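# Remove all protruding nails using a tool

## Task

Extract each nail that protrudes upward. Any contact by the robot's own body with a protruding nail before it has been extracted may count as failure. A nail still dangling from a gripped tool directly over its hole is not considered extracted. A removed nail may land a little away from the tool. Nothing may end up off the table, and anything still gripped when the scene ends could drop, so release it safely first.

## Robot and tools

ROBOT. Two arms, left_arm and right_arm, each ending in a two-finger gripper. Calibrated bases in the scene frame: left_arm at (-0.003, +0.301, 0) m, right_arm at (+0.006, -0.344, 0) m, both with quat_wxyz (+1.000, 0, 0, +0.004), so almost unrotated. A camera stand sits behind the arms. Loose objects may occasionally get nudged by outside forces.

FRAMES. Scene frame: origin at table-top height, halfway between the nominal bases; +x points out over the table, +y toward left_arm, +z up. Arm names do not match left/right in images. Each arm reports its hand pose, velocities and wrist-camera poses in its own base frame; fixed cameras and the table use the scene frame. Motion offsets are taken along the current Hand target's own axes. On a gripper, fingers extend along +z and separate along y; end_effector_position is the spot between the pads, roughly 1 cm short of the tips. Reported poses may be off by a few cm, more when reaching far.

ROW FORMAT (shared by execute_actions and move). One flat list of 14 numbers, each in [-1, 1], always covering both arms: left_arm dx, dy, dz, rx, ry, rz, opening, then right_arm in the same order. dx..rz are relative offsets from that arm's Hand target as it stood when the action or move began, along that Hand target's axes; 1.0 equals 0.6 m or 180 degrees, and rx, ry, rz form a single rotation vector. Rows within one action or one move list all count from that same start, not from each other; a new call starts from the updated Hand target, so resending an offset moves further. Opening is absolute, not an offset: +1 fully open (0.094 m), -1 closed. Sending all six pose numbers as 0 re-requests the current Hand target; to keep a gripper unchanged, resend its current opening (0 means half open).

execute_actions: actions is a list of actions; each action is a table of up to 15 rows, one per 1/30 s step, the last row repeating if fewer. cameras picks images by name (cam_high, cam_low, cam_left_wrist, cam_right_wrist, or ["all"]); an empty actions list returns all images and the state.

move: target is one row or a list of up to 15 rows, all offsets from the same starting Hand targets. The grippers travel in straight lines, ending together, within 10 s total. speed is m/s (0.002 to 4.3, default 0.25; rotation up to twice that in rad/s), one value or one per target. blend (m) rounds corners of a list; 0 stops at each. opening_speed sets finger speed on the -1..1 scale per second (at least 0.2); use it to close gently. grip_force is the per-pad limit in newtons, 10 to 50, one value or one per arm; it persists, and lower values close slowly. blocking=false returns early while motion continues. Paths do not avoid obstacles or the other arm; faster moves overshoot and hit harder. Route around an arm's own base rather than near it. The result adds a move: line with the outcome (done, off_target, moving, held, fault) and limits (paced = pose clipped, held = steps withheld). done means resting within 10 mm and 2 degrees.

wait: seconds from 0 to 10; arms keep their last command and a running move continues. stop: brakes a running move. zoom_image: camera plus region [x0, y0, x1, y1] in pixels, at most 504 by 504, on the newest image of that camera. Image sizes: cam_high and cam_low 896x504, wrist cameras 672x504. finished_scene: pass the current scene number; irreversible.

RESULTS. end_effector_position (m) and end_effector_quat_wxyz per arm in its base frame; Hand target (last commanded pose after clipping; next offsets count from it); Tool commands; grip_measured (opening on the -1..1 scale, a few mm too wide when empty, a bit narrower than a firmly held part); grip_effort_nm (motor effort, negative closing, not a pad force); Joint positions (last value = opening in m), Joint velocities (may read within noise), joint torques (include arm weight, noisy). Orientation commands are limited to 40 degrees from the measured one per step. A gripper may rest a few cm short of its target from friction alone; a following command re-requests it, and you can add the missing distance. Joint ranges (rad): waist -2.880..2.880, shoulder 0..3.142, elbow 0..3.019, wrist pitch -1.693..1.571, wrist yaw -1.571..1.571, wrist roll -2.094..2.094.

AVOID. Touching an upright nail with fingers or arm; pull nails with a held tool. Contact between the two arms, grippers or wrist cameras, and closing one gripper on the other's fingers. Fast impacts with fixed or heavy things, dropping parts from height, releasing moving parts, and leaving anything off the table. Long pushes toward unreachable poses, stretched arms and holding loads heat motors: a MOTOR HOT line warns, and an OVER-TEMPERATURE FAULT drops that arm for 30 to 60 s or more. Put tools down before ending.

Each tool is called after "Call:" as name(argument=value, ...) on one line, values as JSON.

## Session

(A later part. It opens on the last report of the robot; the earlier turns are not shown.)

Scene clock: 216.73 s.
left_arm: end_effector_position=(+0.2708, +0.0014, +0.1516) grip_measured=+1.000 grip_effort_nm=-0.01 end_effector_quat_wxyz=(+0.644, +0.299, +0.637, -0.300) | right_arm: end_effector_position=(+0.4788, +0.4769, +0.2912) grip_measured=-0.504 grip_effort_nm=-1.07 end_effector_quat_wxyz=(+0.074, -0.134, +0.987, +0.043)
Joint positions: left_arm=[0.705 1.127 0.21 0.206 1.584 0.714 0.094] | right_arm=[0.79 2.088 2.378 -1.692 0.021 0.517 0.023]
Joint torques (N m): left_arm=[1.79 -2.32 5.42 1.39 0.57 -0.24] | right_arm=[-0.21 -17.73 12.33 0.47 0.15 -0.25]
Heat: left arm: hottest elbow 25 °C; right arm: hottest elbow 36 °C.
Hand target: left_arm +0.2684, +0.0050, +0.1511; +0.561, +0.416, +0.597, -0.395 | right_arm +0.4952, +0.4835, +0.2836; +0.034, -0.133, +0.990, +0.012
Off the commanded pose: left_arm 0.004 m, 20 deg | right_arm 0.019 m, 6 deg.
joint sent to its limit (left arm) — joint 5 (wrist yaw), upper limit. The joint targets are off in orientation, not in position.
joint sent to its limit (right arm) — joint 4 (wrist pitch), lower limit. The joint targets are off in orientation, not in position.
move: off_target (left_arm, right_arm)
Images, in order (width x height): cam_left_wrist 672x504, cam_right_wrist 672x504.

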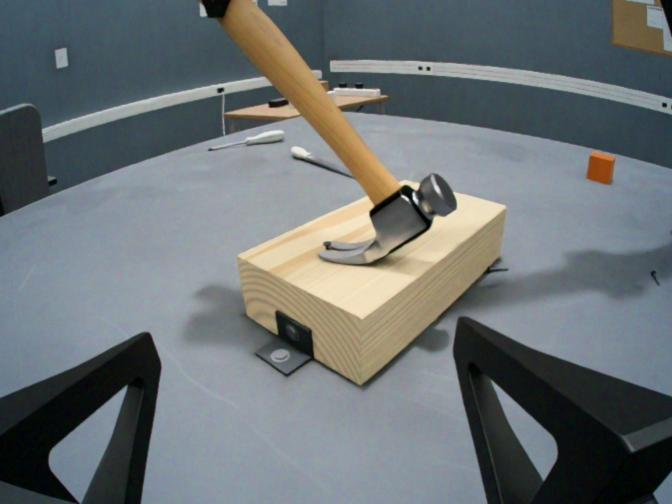

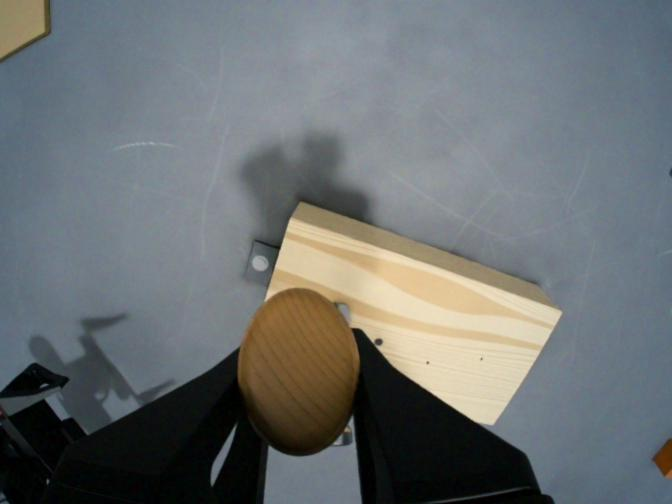

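Call:
move(target=[[0,0,0,0,0,0,1,0.05,-0.02,-0.015,0,0,0,-1],[0,0,0,0,0,0,1,0.05,-0.035,-0.015,0,0,0,-1],[0,0,0,0,0,0,1,-0.02,-0.035,0.00,0,0,0,-1]], speed=0.06, cameras=["cam_right_wrist","cam_left_wrist"])

Call:
zoom_image(camera="cam_right_wrist", region=[240, 200, 420, 360])

Call:
zoom_image(camera="cam_left_wrist", region=[270, 160, 510, 340])

Scene clock: 220.43 s.
left_arm: end_effector_position=(+0.2708, +0.0014, +0.1516) grip_measured=+1.000 grip_effort_nm=0.00 end_effector_quat_wxyz=(+0.644, +0.299, +0.637, -0.300) | right_arm: end_effector_position=(+0.4901, +0.4666, +0.2857) grip_measured=-0.504 grip_effort_nm=-1.07 end_effector_quat_wxyz=(+0.067, -0.134, +0.988, +0.044)
Joint positions: left_arm=[0.705 1.127 0.21 0.206 1.584 0.714 0.094] | right_arm=[0.763 2.095 2.376 -1.692 0.007 0.492 0.023]
Joint torques (N m): left_arm=[1.9 -2.32 5.39 1.36 0.57 -0.25] | right_arm=[-1.14 -18.61 12.67 0.39 0.53 -0.35]
Heat: left arm: hottest elbow 25 °C; right arm: hottest elbow 36 °C.
Hand target: left_arm +0.2684, +0.0050, +0.1511; +0.561, +0.416, +0.597, -0.395 | right_arm +0.5122, +0.4664, +0.2841; +0.034, -0.133, +0.990, +0.012
Off the commanded pose: left_arm 0.004 m, 20 deg | right_arm 0.022 m, 5 deg.
joint sent to its limit (left arm) — joint 5 (wrist yaw), upper limit. The joint targets are off in orientation, not in position.
joint sent to its limit (right arm) — joint 4 (wrist pitch), lower limit. The joint targets are off in orientation, not in position.
move: off_target (left_arm, right_arm)
Images, in order (width x height): cam_left_wrist 672x504, cam_right_wrist 672x504.

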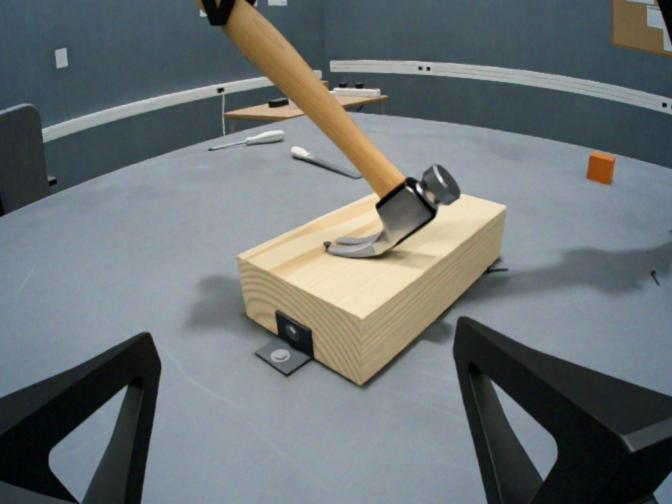

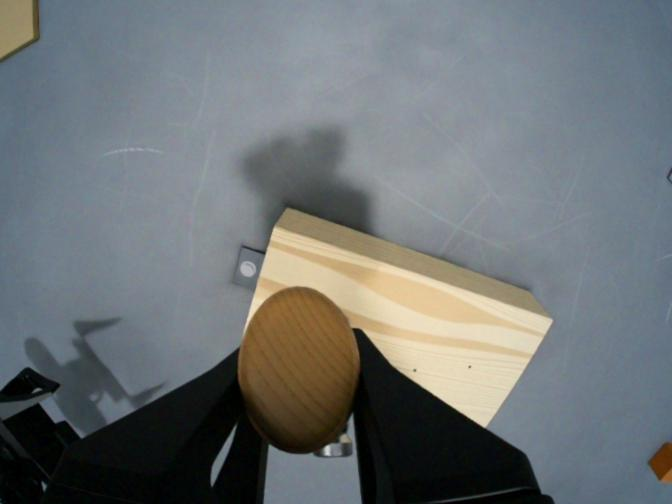

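Scaled by 2.800 from the camera's 672x504 image, which has a finer 960x720 frame.

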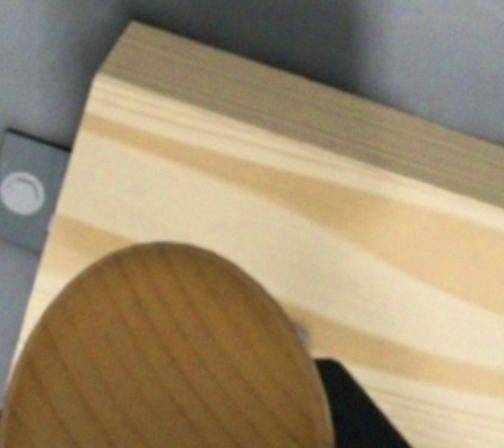

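Scaled by 2.100 from the camera's 672x504 image, which has a finer 960x720 frame.

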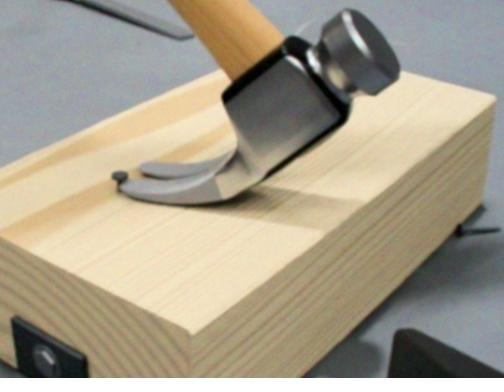

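Call:
move(target=[[0,0,0,0,0,0,1,0.06,0.0,-0.01,0,0,0,-1],[0,0,0,0,0,0,1,0.06,0.025,-0.01,0,0,0,-1]], speed=0.06, cameras=["cam_right_wrist","cam_left_wrist"])

Call:
zoom_image(camera="cam_right_wrist", region=[240, 200, 420, 360])

Call:
zoom_image(camera="cam_left_wrist", region=[270, 160, 510, 340])

Scene clock: 222.93 s.
left_arm: end_effector_position=(+0.2708, +0.0014, +0.1516) grip_measured=+1.000 grip_effort_nm=0.00 end_effector_quat_wxyz=(+0.644, +0.299, +0.637, -0.300) | right_arm: end_effector_position=(+0.4795, +0.4635, +0.2857) grip_measured=-0.504 grip_effort_nm=-1.07 end_effector_quat_wxyz=(+0.068, -0.134, +0.988, +0.033)
Joint positions: left_arm=[0.705 1.127 0.21 0.206 1.584 0.714 0.094] | right_arm=[0.777 2.067 2.331 -1.688 0.029 0.506 0.023]
Joint torques (N m): left_arm=[1.9 -2.32 5.41 1.37 0.57 -0.24] | right_arm=[1.44 -21.3 8.62 0.29 -0.05 0.06]
Heat: left arm: hottest elbow 25 °C; right arm: hottest elbow 36 °C.
Hand target: left_arm +0.2684, +0.0050, +0.1511; +0.561, +0.416, +0.597, -0.395 | right_arm +0.4732, +0.4712, +0.2877; +0.033, -0.133, +0.990, +0.011
Off the commanded pose: left_arm 0.004 m, 20 deg | right_arm 0.010 m, 5 deg.
joint sent to its limit (left arm) — joint 5 (wrist yaw), upper limit. The joint targets are off in orientation, not in position.
joint sent to its limit (right arm) — joint 4 (wrist pitch), lower limit. The joint targets are off in orientation, not in position.
move: off_target (left_arm, right_arm)
Images, in order (width x height): cam_left_wrist 672x504, cam_right_wrist 672x504.

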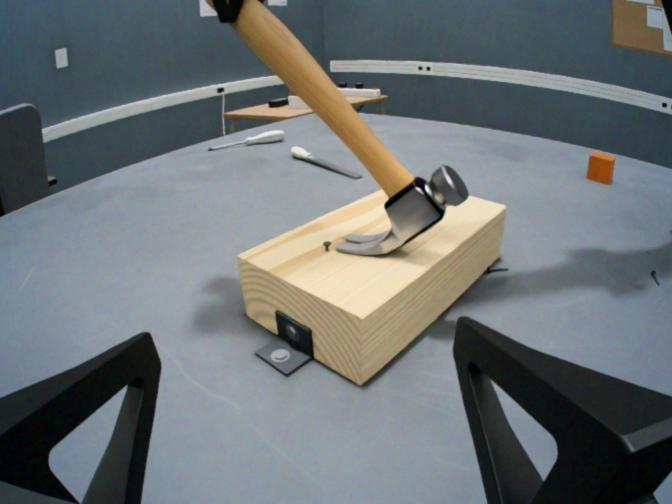

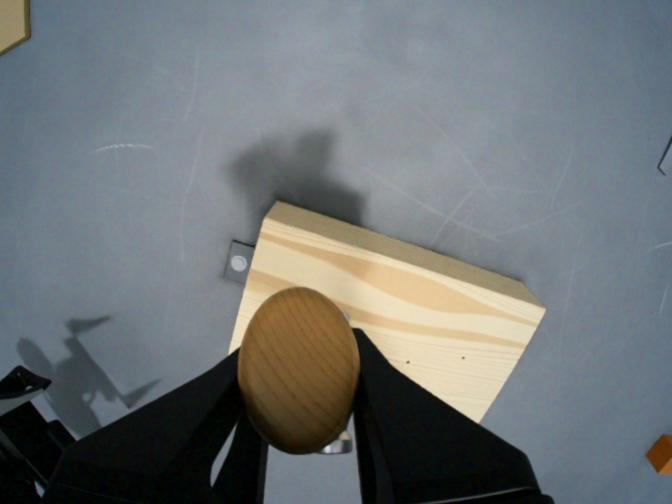

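Scaled by 2.800 from the camera's 672x504 image, which has a finer 960x720 frame.

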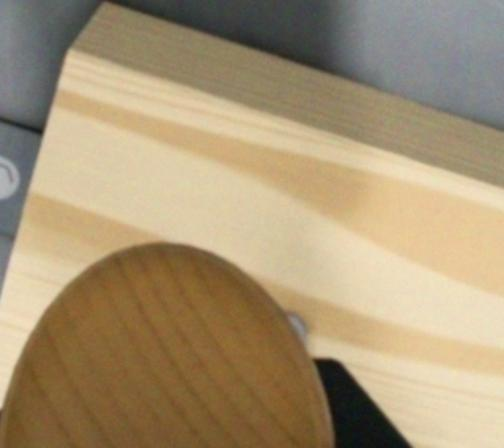

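Scaled by 2.100 from the camera's 672x504 image, which has a finer 960x720 frame.

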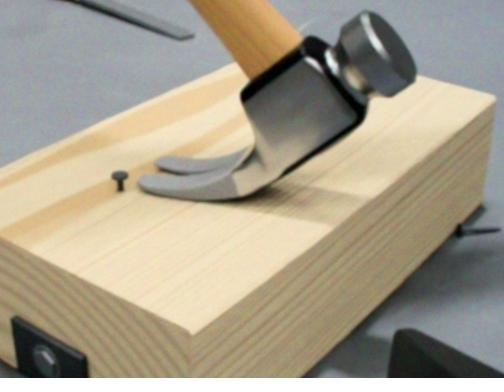

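Call:
move(target=[0,0,0,0,0,0,1,0.0,0.03,-0.02,0,0,0,-1], speed=0.06, cameras=["cam_left_wrist"])

Call:
zoom_image(camera="cam_left_wrist", region=[270, 160, 510, 340])

Scene clock: 224.47 s.
left_arm: end_effector_position=(+0.2708, +0.0014, +0.1516) grip_measured=+1.000 grip_effort_nm=-0.01 end_effector_quat_wxyz=(+0.644, +0.299, +0.637, -0.300) | right_arm: end_effector_position=(+0.4724, +0.4713, +0.2875) grip_measured=-0.504 grip_effort_nm=-1.07 end_effector_quat_wxyz=(+0.073, -0.141, +0.987, +0.029)
Joint positions: left_arm=[0.705 1.127 0.21 0.206 1.584 0.714 0.094] | right_arm=[0.796 2.067 2.335 -1.688 0.043 0.509 0.023]
Joint torques (N m): left_arm=[1.85 -2.32 5.39 1.36 0.58 -0.24] | right_arm=[2.61 -20.42 11.69 0.28 -0.42 0.22]
Heat: left arm: hottest elbow 25 °C; right arm: hottest elbow 36 °C.
Hand target: left_arm +0.2684, +0.0050, +0.1511; +0.561, +0.416, +0.597, -0.395 | right_arm +0.4677, +0.4882, +0.2999; +0.034, -0.133, +0.990, +0.011
Off the commanded pose: left_arm 0.004 m, 20 deg | right_arm 0.022 m, 5 deg.
joint sent to its limit (left arm) — joint 5 (wrist yaw), upper limit. The joint targets are off in orientation, not in position.
joint sent to its limit (right arm) — joint 4 (wrist pitch), lower limit. The joint targets are off in orientation, not in position.
move: off_target (left_arm, right_arm)
Images, in order (width x height): cam_left_wrist 672x504.

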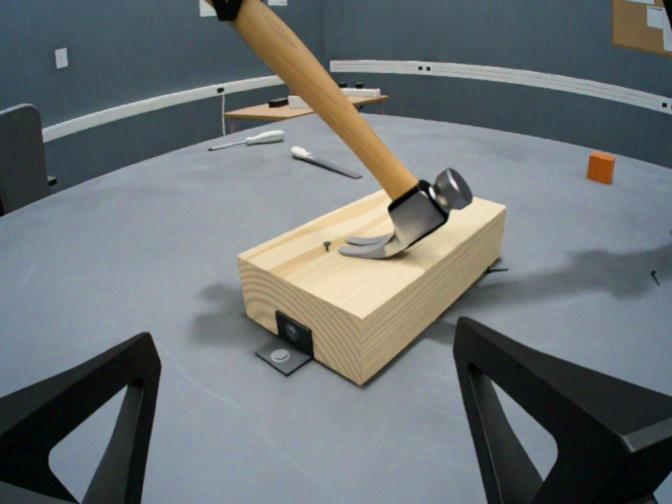

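Scaled by 2.100 from the camera's 672x504 image, which has a finer 960x720 frame.

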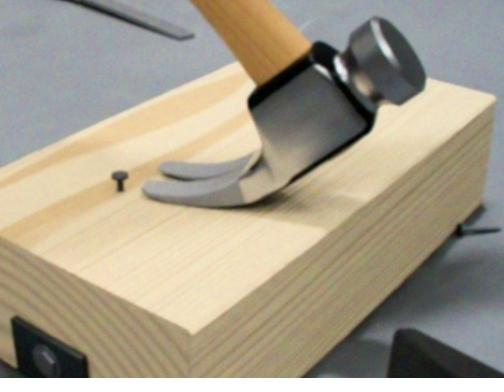

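Call:
move(target=[0,0,0,0,0,0,1,0.0,0.02,-0.02,0,0,0,-1], speed=0.06, cameras=["cam_left_wrist","cam_right_wrist"])

Call:
zoom_image(camera="cam_left_wrist", region=[270, 160, 510, 340])

Scene clock: 226.00 s.
left_arm: end_effector_position=(+0.2708, +0.0014, +0.1516) grip_measured=+1.000 grip_effort_nm=0.00 end_effector_quat_wxyz=(+0.644, +0.299, +0.637, -0.300) | right_arm: end_effector_position=(+0.4613, +0.4859, +0.2904) grip_measured=-0.504 grip_effort_nm=-1.07 end_effector_quat_wxyz=(+0.075, -0.141, +0.987, +0.036)
Joint positions: left_arm=[0.705 1.127 0.21 0.206 1.584 0.714 0.094] | right_arm=[0.822 2.071 2.349 -1.688 0.038 0.535 0.023]
Joint torques (N m): left_arm=[1.9 -2.2 5.41 1.37 0.57 -0.24] | right_arm=[1.26 -19.66 13.35 0.38 -0.23 0.11]
Heat: left arm: hottest elbow 25 °C; right arm: hottest elbow 36 °C.
Hand target: left_arm +0.2684, +0.0050, +0.1511; +0.561, +0.416, +0.597, -0.395 | right_arm +0.4637, +0.4994, +0.3120; +0.033, -0.133, +0.990, +0.011
Off the commanded pose: left_arm 0.004 m, 20 deg | right_arm 0.026 m, 6 deg.
joint sent to its limit (left arm) — joint 5 (wrist yaw), upper limit. The joint targets are off in orientation, not in position.
joint sent to its limit (right arm) — joint 4 (wrist pitch), lower limit. The joint targets are off in orientation, not in position.
move: off_target (left_arm, right_arm)
Images, in order (width x height): cam_left_wrist 672x504, cam_right_wrist 672x504.

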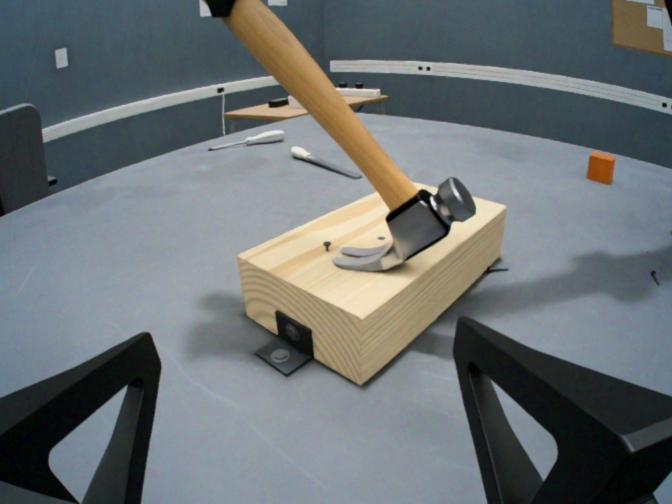

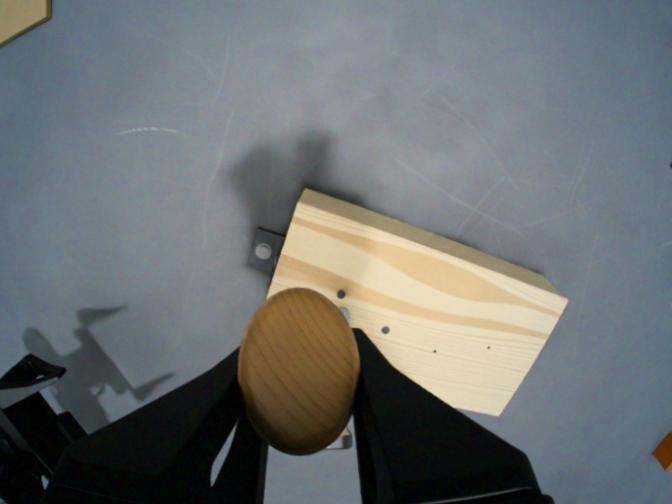

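Scaled by 2.100 from the camera's 672x504 image, which has a finer 960x720 frame.

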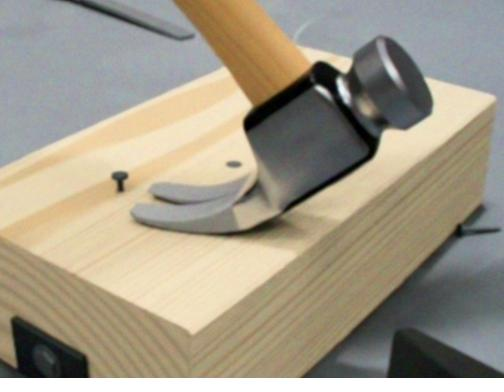

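Call:
move(target=[0,0,0,0,0,0,1,-0.01,-0.04,0.0,0,0,0,-1], speed=0.06, cameras=["cam_left_wrist","cam_right_wrist"])

Call:
zoom_image(camera="cam_left_wrist", region=[270, 160, 510, 340])

Scene clock: 227.93 s.
left_arm: end_effector_position=(+0.2708, +0.0014, +0.1516) grip_measured=+1.000 grip_effort_nm=0.00 end_effector_quat_wxyz=(+0.644, +0.299, +0.637, -0.300) | right_arm: end_effector_position=(+0.4698, +0.4778, +0.2904) grip_measured=-0.504 grip_effort_nm=-1.07 end_effector_quat_wxyz=(+0.072, -0.132, +0.988, +0.038)
Joint positions: left_arm=[0.705 1.127 0.21 0.206 1.584 0.714 0.094] | right_arm=[0.802 2.071 2.349 -1.688 0.029 0.535 0.023]
Joint torques (N m): left_arm=[1.85 -2.26 5.39 1.35 0.58 -0.24] | right_arm=[0.5 -20.89 11.25 0.34 -0.07 -0.22]
Heat: left arm: hottest elbow 25 °C; right arm: hottest elbow 36 °C.
Hand target: left_arm +0.2684, +0.0050, +0.1511; +0.561, +0.416, +0.597, -0.395 | right_arm +0.4759, +0.4777, +0.3121; +0.033, -0.133, +0.990, +0.011
Off the commanded pose: left_arm 0.004 m, 20 deg | right_arm 0.023 m, 5 deg.
joint sent to its limit (left arm) — joint 5 (wrist yaw), upper limit. The joint targets are off in orientation, not in position.
joint sent to its limit (right arm) — joint 4 (wrist pitch), lower limit. The joint targets are off in orientation, not in position.
move: off_target (left_arm, right_arm)
Images, in order (width x height): cam_left_wrist 672x504, cam_right_wrist 672x504.

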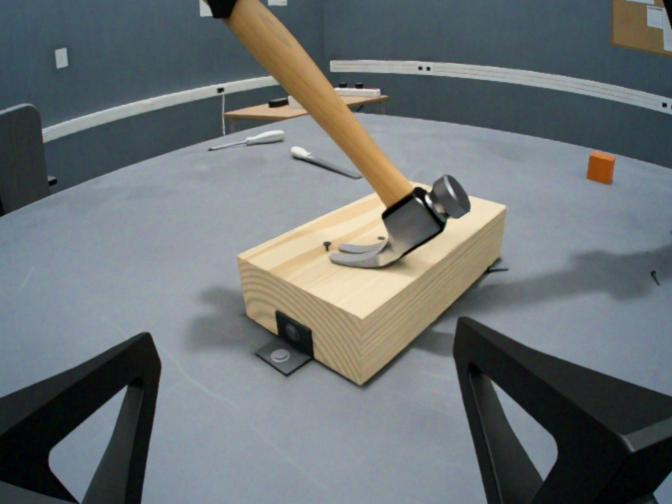

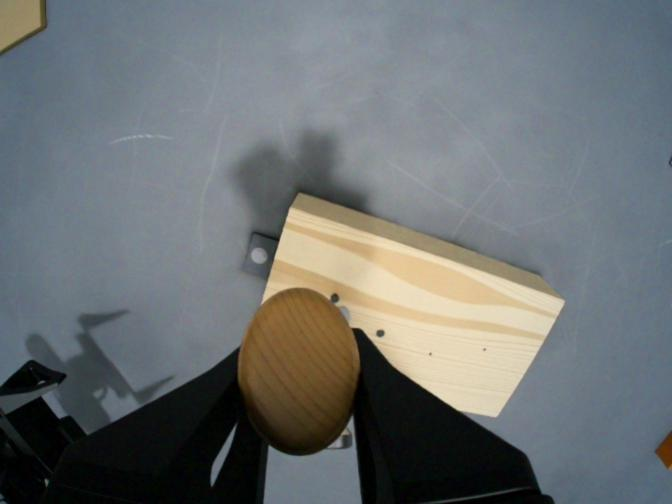

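Scaled by 2.100 from the camera's 672x504 image, which has a finer 960x720 frame.

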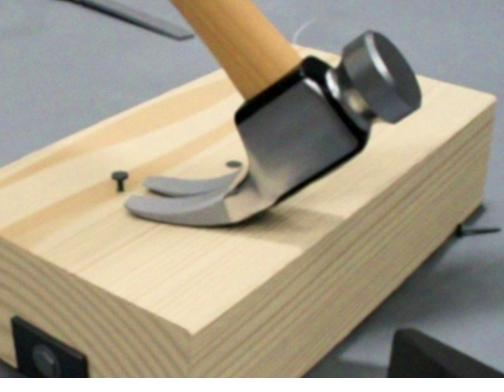

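Call:
move(target=[0,0,0,0,0,0,1,-0.01,-0.01,0.01,0,0,0,-1], speed=0.06, cameras=["cam_left_wrist","cam_right_wrist"])

Call:
zoom_image(camera="cam_left_wrist", region=[270, 160, 510, 340])

Scene clock: 229.47 s.
left_arm: end_effector_position=(+0.2708, +0.0014, +0.1516) grip_measured=+1.000 grip_effort_nm=0.00 end_effector_quat_wxyz=(+0.644, +0.299, +0.637, -0.300) | right_arm: end_effector_position=(+0.4747, +0.4728, +0.2904) grip_measured=-0.504 grip_effort_nm=-1.07 end_effector_quat_wxyz=(+0.072, -0.130, +0.988, +0.038)
Joint positions: left_arm=[0.705 1.127 0.21 0.206 1.584 0.714 0.094] | right_arm=[0.791 2.071 2.349 -1.688 0.029 0.527 0.023]
Joint torques (N m): left_arm=[1.79 -2.32 5.41 1.37 0.57 -0.24] | right_arm=[-0.03 -20.89 11.54 0.08 -0.11 -0.31]
Heat: left arm: hottest elbow 25 °C; right arm: hottest elbow 37 °C.
Hand target: left_arm +0.2684, +0.0050, +0.1511; +0.561, +0.416, +0.597, -0.395 | right_arm +0.4836, +0.4737, +0.3064; +0.033, -0.133, +0.990, +0.011
Off the commanded pose: left_arm 0.004 m, 20 deg | right_arm 0.018 m, 5 deg.
joint sent to its limit (left arm) — joint 5 (wrist yaw), upper limit. The joint targets are off in orientation, not in position.
joint sent to its limit (right arm) — joint 4 (wrist pitch), lower limit. The joint targets are off in orientation, not in position.
move: off_target (left_arm, right_arm)
Images, in order (width x height): cam_left_wrist 672x504, cam_right_wrist 672x504.

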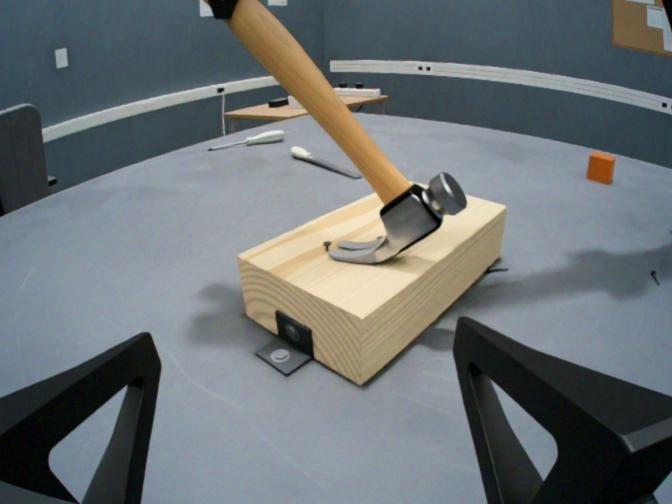

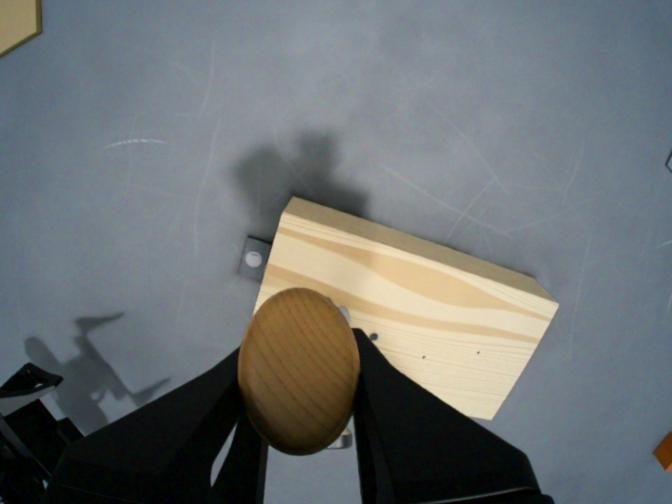

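Scaled by 2.100 from the camera's 672x504 image, which has a finer 960x720 frame.

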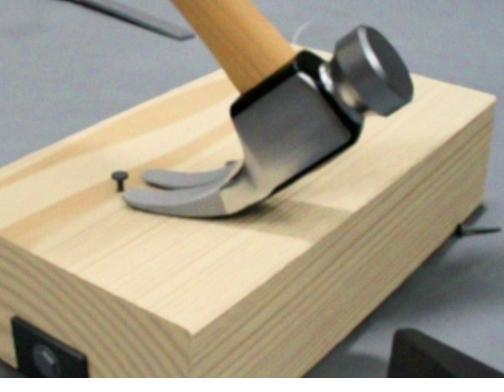

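Call:
move(target=[0,0,0,0,0,0,1,-0.045,0.0,0.01,0,0,0,-1], speed=0.06, cameras=["cam_left_wrist"])

Call:
zoom_image(camera="cam_left_wrist", region=[290, 190, 430, 295])

Scene clock: 231.23 s.
left_arm: end_effector_position=(+0.2708, +0.0014, +0.1516) grip_measured=+1.000 grip_effort_nm=0.00 end_effector_quat_wxyz=(+0.644, +0.299, +0.637, -0.300) | right_arm: end_effector_position=(+0.4954, +0.4770, +0.2925) grip_measured=-0.504 grip_effort_nm=-1.07 end_effector_quat_wxyz=(+0.084, -0.134, +0.986, +0.048)
Joint positions: left_arm=[0.705 1.127 0.21 0.206 1.584 0.714 0.094] | right_arm=[0.773 2.118 2.431 -1.692 0.022 0.5 0.023]
Joint torques (N m): left_arm=[1.85 -2.32 5.41 1.37 0.57 -0.25] | right_arm=[-0.32 -19.66 12.9 0.51 0.06 -0.27]
Heat: left arm: hottest elbow 25 °C; right arm: hottest elbow 37 °C.
Hand target: left_arm +0.2684, +0.0050, +0.1511; +0.561, +0.416, +0.597, -0.395 | right_arm +0.5099, +0.4811, +0.3025; +0.034, -0.133, +0.990, +0.012
Off the commanded pose: left_arm 0.004 m, 20 deg | right_arm 0.018 m, 7 deg.
joint sent to its limit (left arm) — joint 5 (wrist yaw), upper limit. The joint targets are off in orientation, not in position.
joint sent to its limit (right arm) — joint 4 (wrist pitch), lower limit. The joint targets are off in orientation, not in position.
move: off_target (left_arm, right_arm)
Images, in order (width x height): cam_left_wrist 672x504.

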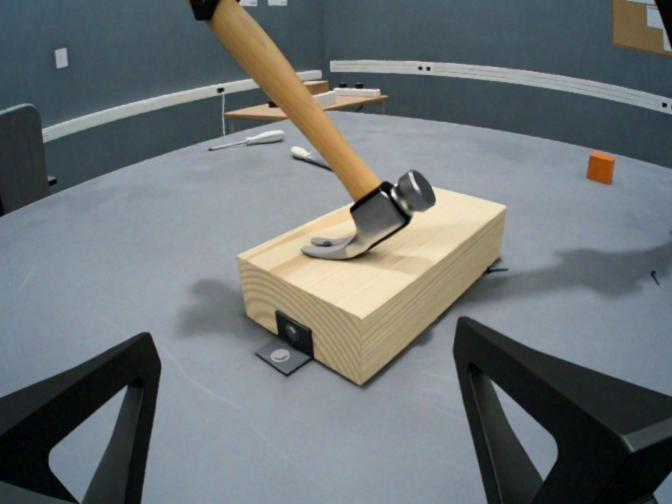

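Scaled by 3.600 from the camera's 672x504 image, which has a finer 960x720 frame.

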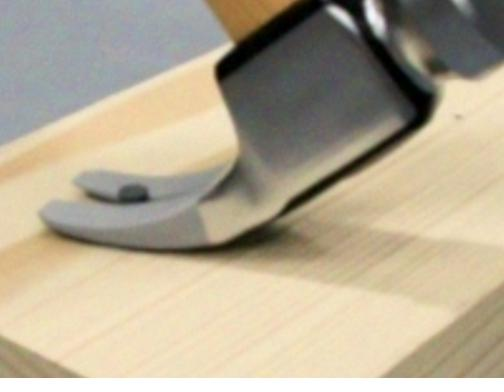

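Call:
move(target=[[0,0,0,0,0,0,1,0.09,0,-0.015,0,-0.055,0,-1],[0,0,0,0,0,0,1,0.16,0,-0.02,0,-0.122,0,-1]], speed=0.08, blend=0.005, cameras=["cam_left_wrist"])

Call:
zoom_image(camera="cam_left_wrist", region=[270, 160, 510, 340])

Scene clock: 233.93 s.
left_arm: end_effector_position=(+0.2708, +0.0014, +0.1516) grip_measured=+1.000 grip_effort_nm=0.00 end_effector_quat_wxyz=(+0.644, +0.299, +0.637, -0.300) | right_arm: end_effector_position=(+0.4536, +0.4737, +0.3043) grip_measured=-0.504 grip_effort_nm=-1.07 end_effector_quat_wxyz=(+0.250, -0.125, +0.959, +0.050)
Joint positions: left_arm=[0.705 1.127 0.21 0.206 1.584 0.714 0.094] | right_arm=[0.876 1.785 1.881 -1.216 0.261 0.557 0.023]
Joint torques (N m): left_arm=[1.9 -2.26 5.41 1.39 0.57 -0.25] | right_arm=[2.78 -21.89 4.86 -1.89 -0.04 0.18]
Heat: left arm: hottest elbow 25 °C; right arm: hottest elbow 36 °C.
Hand target: left_arm +0.2684, +0.0050, +0.1511; +0.561, +0.416, +0.597, -0.395 | right_arm +0.4168, +0.4555, +0.3078; +0.222, -0.129, +0.966, +0.037
Off the commanded pose: left_arm 0.004 m, 20 deg | right_arm 0.041 m, 4 deg.
joint sent to its limit (left arm) — joint 5 (wrist yaw), upper limit. The joint targets are off in orientation, not in position.
move: off_target (left_arm, right_arm)
Images, in order (width x height): cam_left_wrist 672x504.

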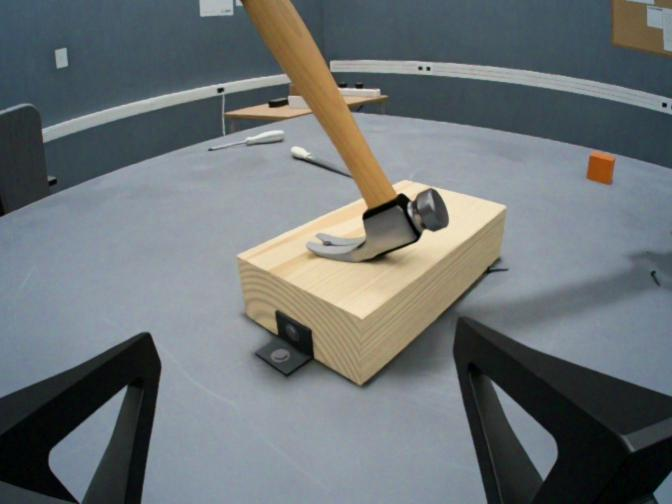

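Scaled by 2.100 from the camera's 672x504 image, which has a finer 960x720 frame.

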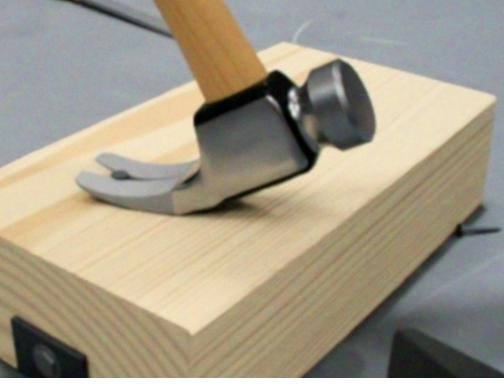

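Call:
move(target=[[0,0,0,0,0,0,1,0.06,0,-0.025,0,-0.05,0,-1],[0,0,0,0,0,0,1,0.11,0,-0.06,0,-0.09,0,-1]], speed=0.05, blend=0.005, cameras=["cam_left_wrist"])

Call:
zoom_image(camera="cam_left_wrist", region=[270, 160, 510, 340])

Scene clock: 237.37 s.
left_arm: end_effector_position=(+0.2708, +0.0014, +0.1516) grip_measured=+1.000 grip_effort_nm=0.00 end_effector_quat_wxyz=(+0.644, +0.299, +0.637, -0.300) | right_arm: end_effector_position=(+0.4103, +0.4592, +0.3149) grip_measured=-0.504 grip_effort_nm=-1.07 end_effector_quat_wxyz=(+0.393, -0.107, +0.911, +0.066)
Joint positions: left_arm=[0.705 1.127 0.21 0.206 1.584 0.714 0.094] | right_arm=[0.975 1.555 1.505 -0.83 0.486 0.564 0.023]
Joint torques (N m): left_arm=[1.9 -2.32 5.41 1.35 0.57 -0.24] | right_arm=[6.12 -21.07 3.12 -3.29 0.17 0.55]
Heat: left arm: hottest elbow 25 °C; right arm: hottest elbow 36 °C.
Hand target: left_arm +0.2684, +0.0050, +0.1511; +0.561, +0.416, +0.597, -0.395 | right_arm +0.3444, +0.4355, +0.3111; +0.355, -0.122, +0.925, +0.054
Off the commanded pose: left_arm 0.004 m, 20 deg | right_arm 0.070 m, 5 deg.
joint sent to its limit (left arm) — joint 5 (wrist yaw), upper limit. The joint targets are off in orientation, not in position.
move: off_target (left_arm, right_arm)
Images, in order (width x height): cam_left_wrist 672x504.

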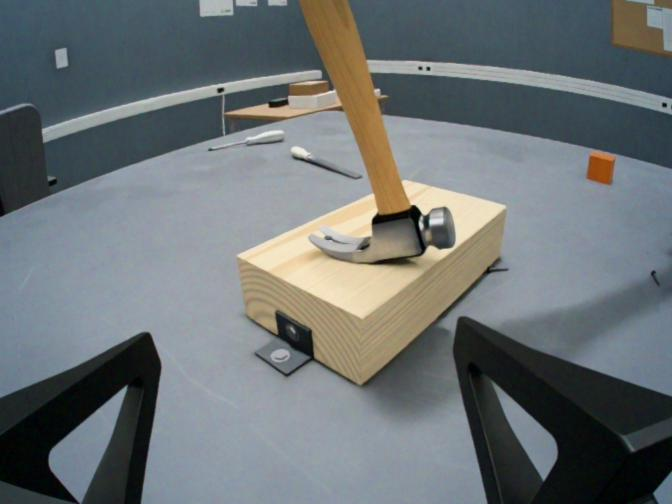

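Scaled by 2.100 from the camera's 672x504 image, which has a finer 960x720 frame.

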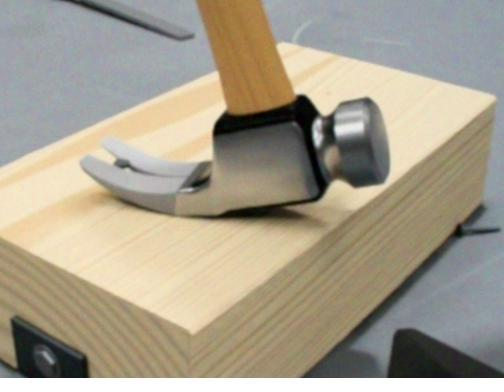

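Call:
move(target=[0,0,0,0,0,0,1,0.055,0,-0.044,0,-0.03,0,-1], speed=0.03, cameras=["cam_left_wrist"])

Call:
zoom_image(camera="cam_left_wrist", region=[270, 160, 510, 340])

Scene clock: 240.00 s.
left_arm: end_effector_position=(+0.2708, +0.0014, +0.1516) grip_measured=+1.000 grip_effort_nm=0.00 end_effector_quat_wxyz=(+0.644, +0.299, +0.637, -0.300) | right_arm: end_effector_position=(+0.3102, +0.4309, +0.3198) grip_measured=-0.504 grip_effort_nm=-1.07 end_effector_quat_wxyz=(+0.411, -0.113, +0.902, +0.071)
Joint positions: left_arm=[0.705 1.127 0.21 0.206 1.584 0.714 0.094] | right_arm=[1.133 1.354 1.293 -0.849 0.598 0.672 0.023]
Joint torques (N m): left_arm=[1.85 -2.37 5.41 1.39 0.57 -0.24] | right_arm=[0.73 -11.69 7.39 0.35 0.23 -0.06]
Heat: left arm: hottest elbow 25 °C; right arm: hottest elbow 35 °C.
Hand target: left_arm +0.2684, +0.0050, +0.1511; +0.561, +0.416, +0.597, -0.395 | right_arm +0.3038, +0.4244, +0.3086; +0.399, -0.119, +0.907, +0.060
Off the commanded pose: left_arm 0.004 m, 20 deg | right_arm 0.014 m, 2 deg.
joint sent to its limit (left arm) — joint 5 (wrist yaw), upper limit. The joint targets are off in orientation, not in position.
move: off_target (left_arm, right_arm)
Images, in order (width x height): cam_left_wrist 672x504.

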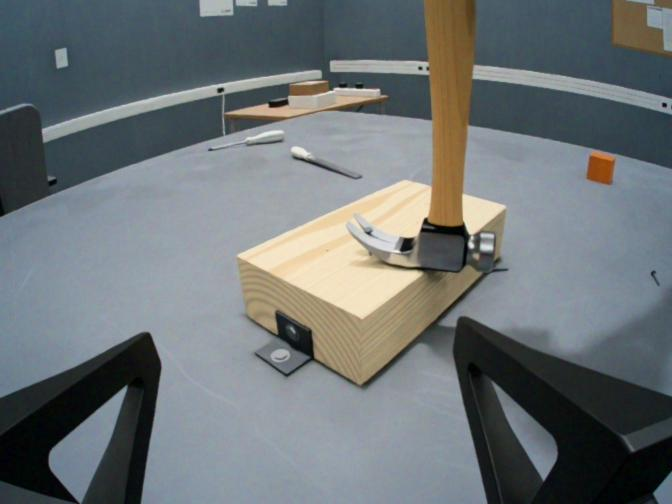

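Scaled by 2.100 from the camera's 672x504 image, which has a finer 960x720 frame.

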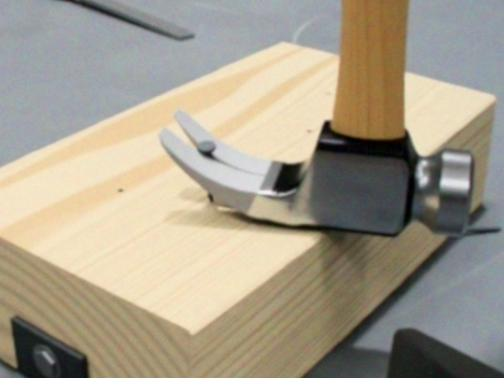

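Call:
move(target=[[0,0,0,0,0,0,1,-0.06,0,-0.06,0,0,0,-1],[0,0,0,0,0,0,1,0.01,-0.08,-0.13,0,0,0,-1],[0,0,0,0,0,0,1,0.01,-0.35,-0.13,0,0,0,-1],[0,0,0,0,0,0,1,-0.05,-0.35,-0.08,0,0.2,0,-1]], speed=0.14, blend=0.02, cameras=["cam_left_wrist","cam_right_wrist","cam_high"])

Scene clock: 245.40 s.
left_arm: end_effector_position=(+0.2708, +0.0014, +0.1516) grip_measured=+1.000 grip_effort_nm=0.00 end_effector_quat_wxyz=(+0.644, +0.299, +0.637, -0.300) | right_arm: end_effector_position=(+0.3354, +0.2137, +0.3306) grip_measured=-0.504 grip_effort_nm=-1.07 end_effector_quat_wxyz=(+0.079, -0.129, +0.988, +0.008)
Joint positions: left_arm=[0.705 1.127 0.21 0.206 1.584 0.714 0.094] | right_arm=[0.593 1.295 1.458 -1.586 0.055 0.329 0.023]
Joint torques (N m): left_arm=[1.79 -2.32 5.41 1.37 0.58 -0.24] | right_arm=[0.21 -9.58 13.97 -0.34 -0.03 -0.34]
Heat: left arm: hottest elbow 25 °C; right arm: hottest elbow 36 °C.
Hand target: left_arm +0.2684, +0.0050, +0.1511; +0.561, +0.416, +0.597, -0.395 | right_arm +0.3448, +0.2173, +0.3604; +0.099, -0.132, +0.986, +0.020
Off the commanded pose: left_arm 0.004 m, 20 deg | right_arm 0.031 m, 3 deg.
joint sent to its limit (left arm) — joint 5 (wrist yaw), upper limit. The joint targets are off in orientation, not in position.
move: off_target (left_arm, right_arm)
Images, in order (width x height): cam_high 896x504, cam_left_wrist 672x504, cam_right_wrist 672x504.

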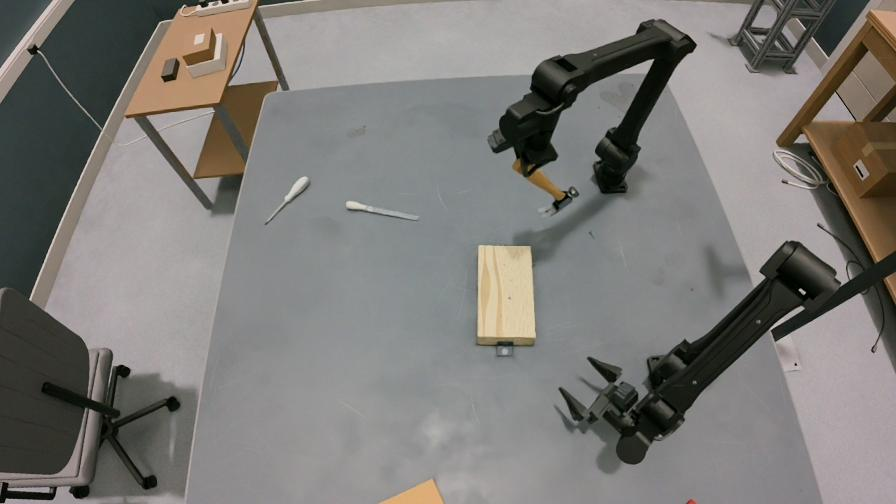

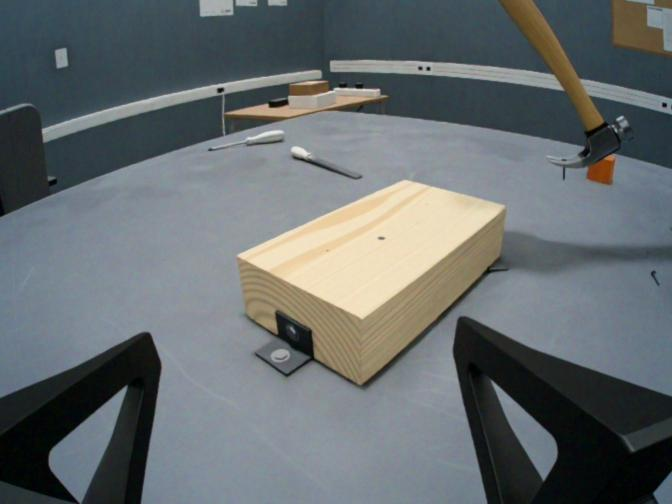

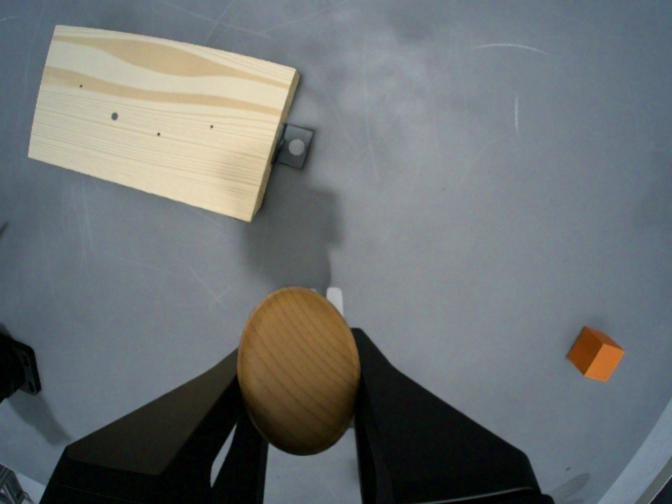

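Call:
move(target=[[0,0,0,0,0,0,1,0,-0.07,0.0,0,0.06,0,-1],[0,0,0,0,0,0,1,0.0,-0.07,0.22,0,0.06,0,-1],[0,0,0,0,0,0,1,-0.07,-0.07,0.32,0,0.06,0,-1]], speed=0.1, blend=0.01, cameras=["cam_left_wrist","cam_right_wrist"])

Scene clock: 249.27 s.
left_arm: end_effector_position=(+0.2708, +0.0014, +0.1516) grip_measured=+1.000 grip_effort_nm=0.00 end_effector_quat_wxyz=(+0.644, +0.299, +0.637, -0.300) | right_arm: end_effector_position=(+0.4251, +0.1980, +0.2432) grip_measured=-0.504 grip_effort_nm=-1.07 end_effector_quat_wxyz=(+0.067, -0.131, +0.989, +0.024)
Joint positions: left_arm=[0.705 1.127 0.21 0.206 1.584 0.714 0.094] | right_arm=[0.434 1.473 1.407 -1.361 -0.006 0.172 0.023]
Joint torques (N m): left_arm=[1.85 -2.32 5.41 1.39 0.57 -0.24] | right_arm=[0.26 -4.66 5.7 0.94 -0.13 -0.23]
Heat: left arm: hottest elbow 25 °C; right arm: hottest elbow 35 °C.
Hand target: left_arm +0.2684, +0.0050, +0.1511; +0.561, +0.416, +0.597, -0.395 | right_arm +0.4321, +0.2001, +0.1799; +0.005, -0.133, +0.991, +0.008
Off the commanded pose: left_arm 0.004 m, 20 deg | right_arm 0.064 m, 7 deg.
joint sent to its limit (left arm) — joint 5 (wrist yaw), upper limit. The joint targets are off in orientation, not in position.
move: off_target (left_arm, right_arm)
Images, in order (width x height): cam_left_wrist 672x504, cam_right_wrist 672x504.

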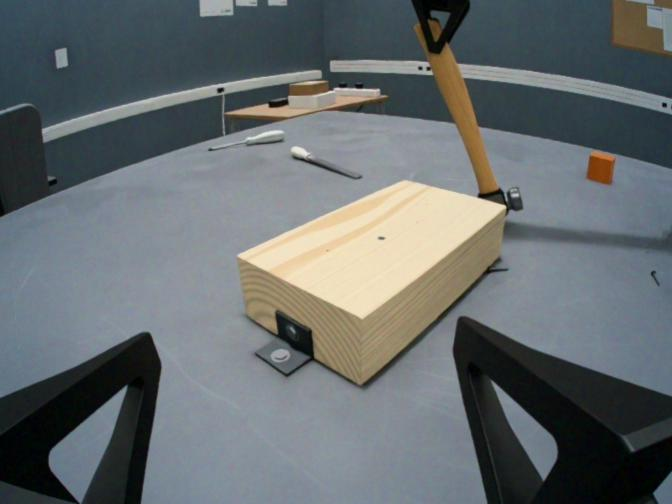

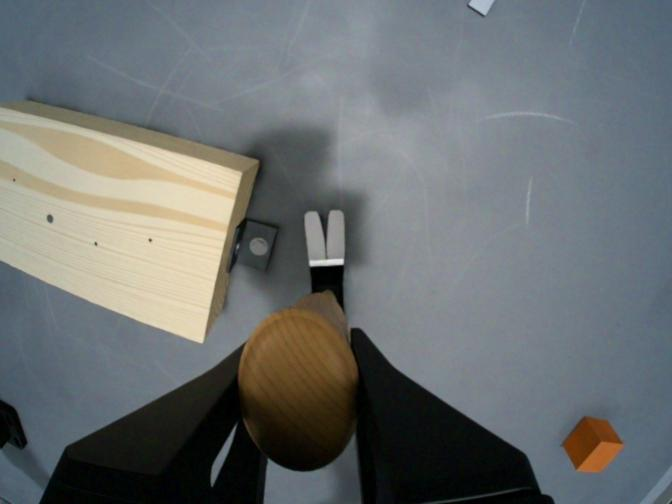

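Call:
move(target=[[0,0,0,0,0,0,1,-0.06,0,-0.0,0,0,0,-1],[0,0,0,0,0,0,1,-0.14,0,0.1,0,0,0,-1]], speed=0.12, blend=0.01, cameras=["cam_left_wrist","cam_right_wrist","cam_low"])

Scene clock: 251.13 s.
left_arm: end_effector_position=(+0.2708, +0.0014, +0.1516) grip_measured=+1.000 grip_effort_nm=0.00 end_effector_quat_wxyz=(+0.644, +0.299, +0.637, -0.300) | right_arm: end_effector_position=(+0.5133, +0.2411, +0.1915) grip_measured=-0.504 grip_effort_nm=-1.07 end_effector_quat_wxyz=(+0.072, -0.122, +0.989, +0.048)
Joint positions: left_arm=[0.705 1.127 0.21 0.206 1.584 0.714 0.094] | right_arm=[0.425 1.729 1.577 -1.253 -0.049 0.183 0.023]
Joint torques (N m): left_arm=[1.9 -2.37 5.39 1.36 0.57 -0.24] | right_arm=[-1.2 -9 5.83 -0.28 1.25 -0.67]
Heat: left arm: hottest elbow 25 °C; right arm: hottest elbow 35 °C.
Hand target: left_arm +0.2684, +0.0050, +0.1511; +0.561, +0.416, +0.597, -0.395 | right_arm +0.5136, +0.2234, +0.1210; +0.005, -0.133, +0.991, +0.008
Off the commanded pose: left_arm 0.004 m, 20 deg | right_arm 0.073 m, 9 deg.
joint sent to its limit (left arm) — joint 5 (wrist yaw), upper limit. The joint targets are off in orientation, not in position.
move: off_target (left_arm, right_arm)
Images, in order (width x height): cam_low 896x504, cam_left_wrist 672x504, cam_right_wrist 672x504.

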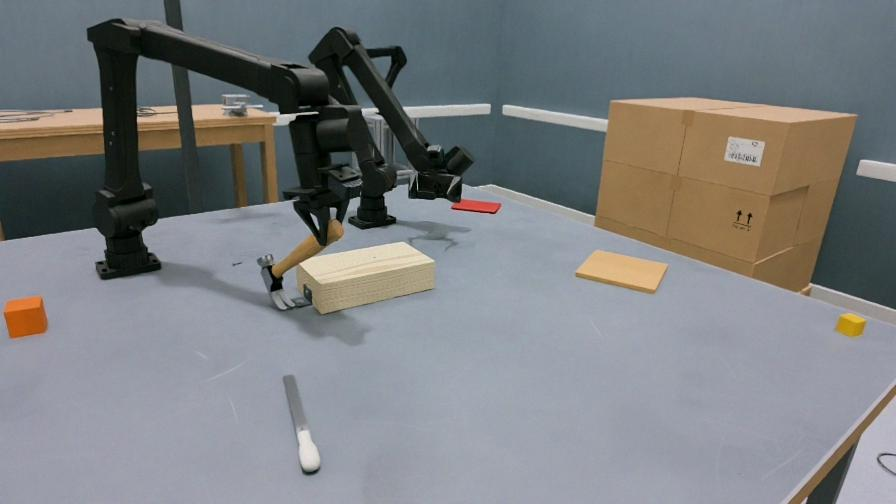

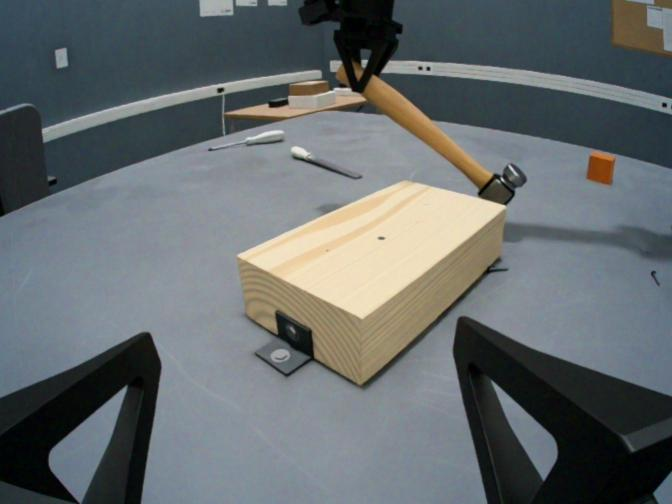

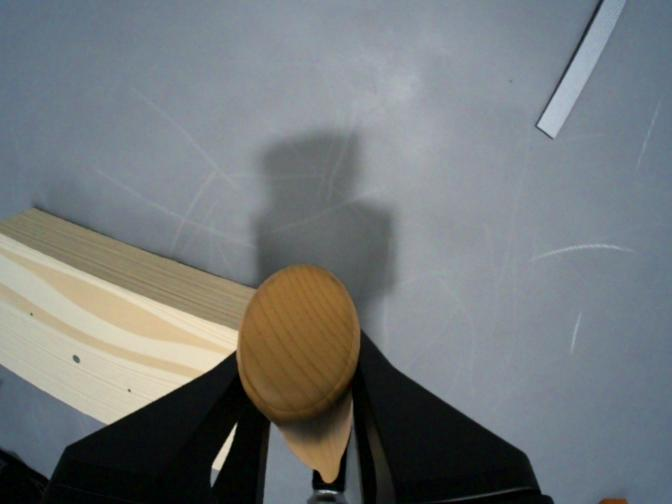

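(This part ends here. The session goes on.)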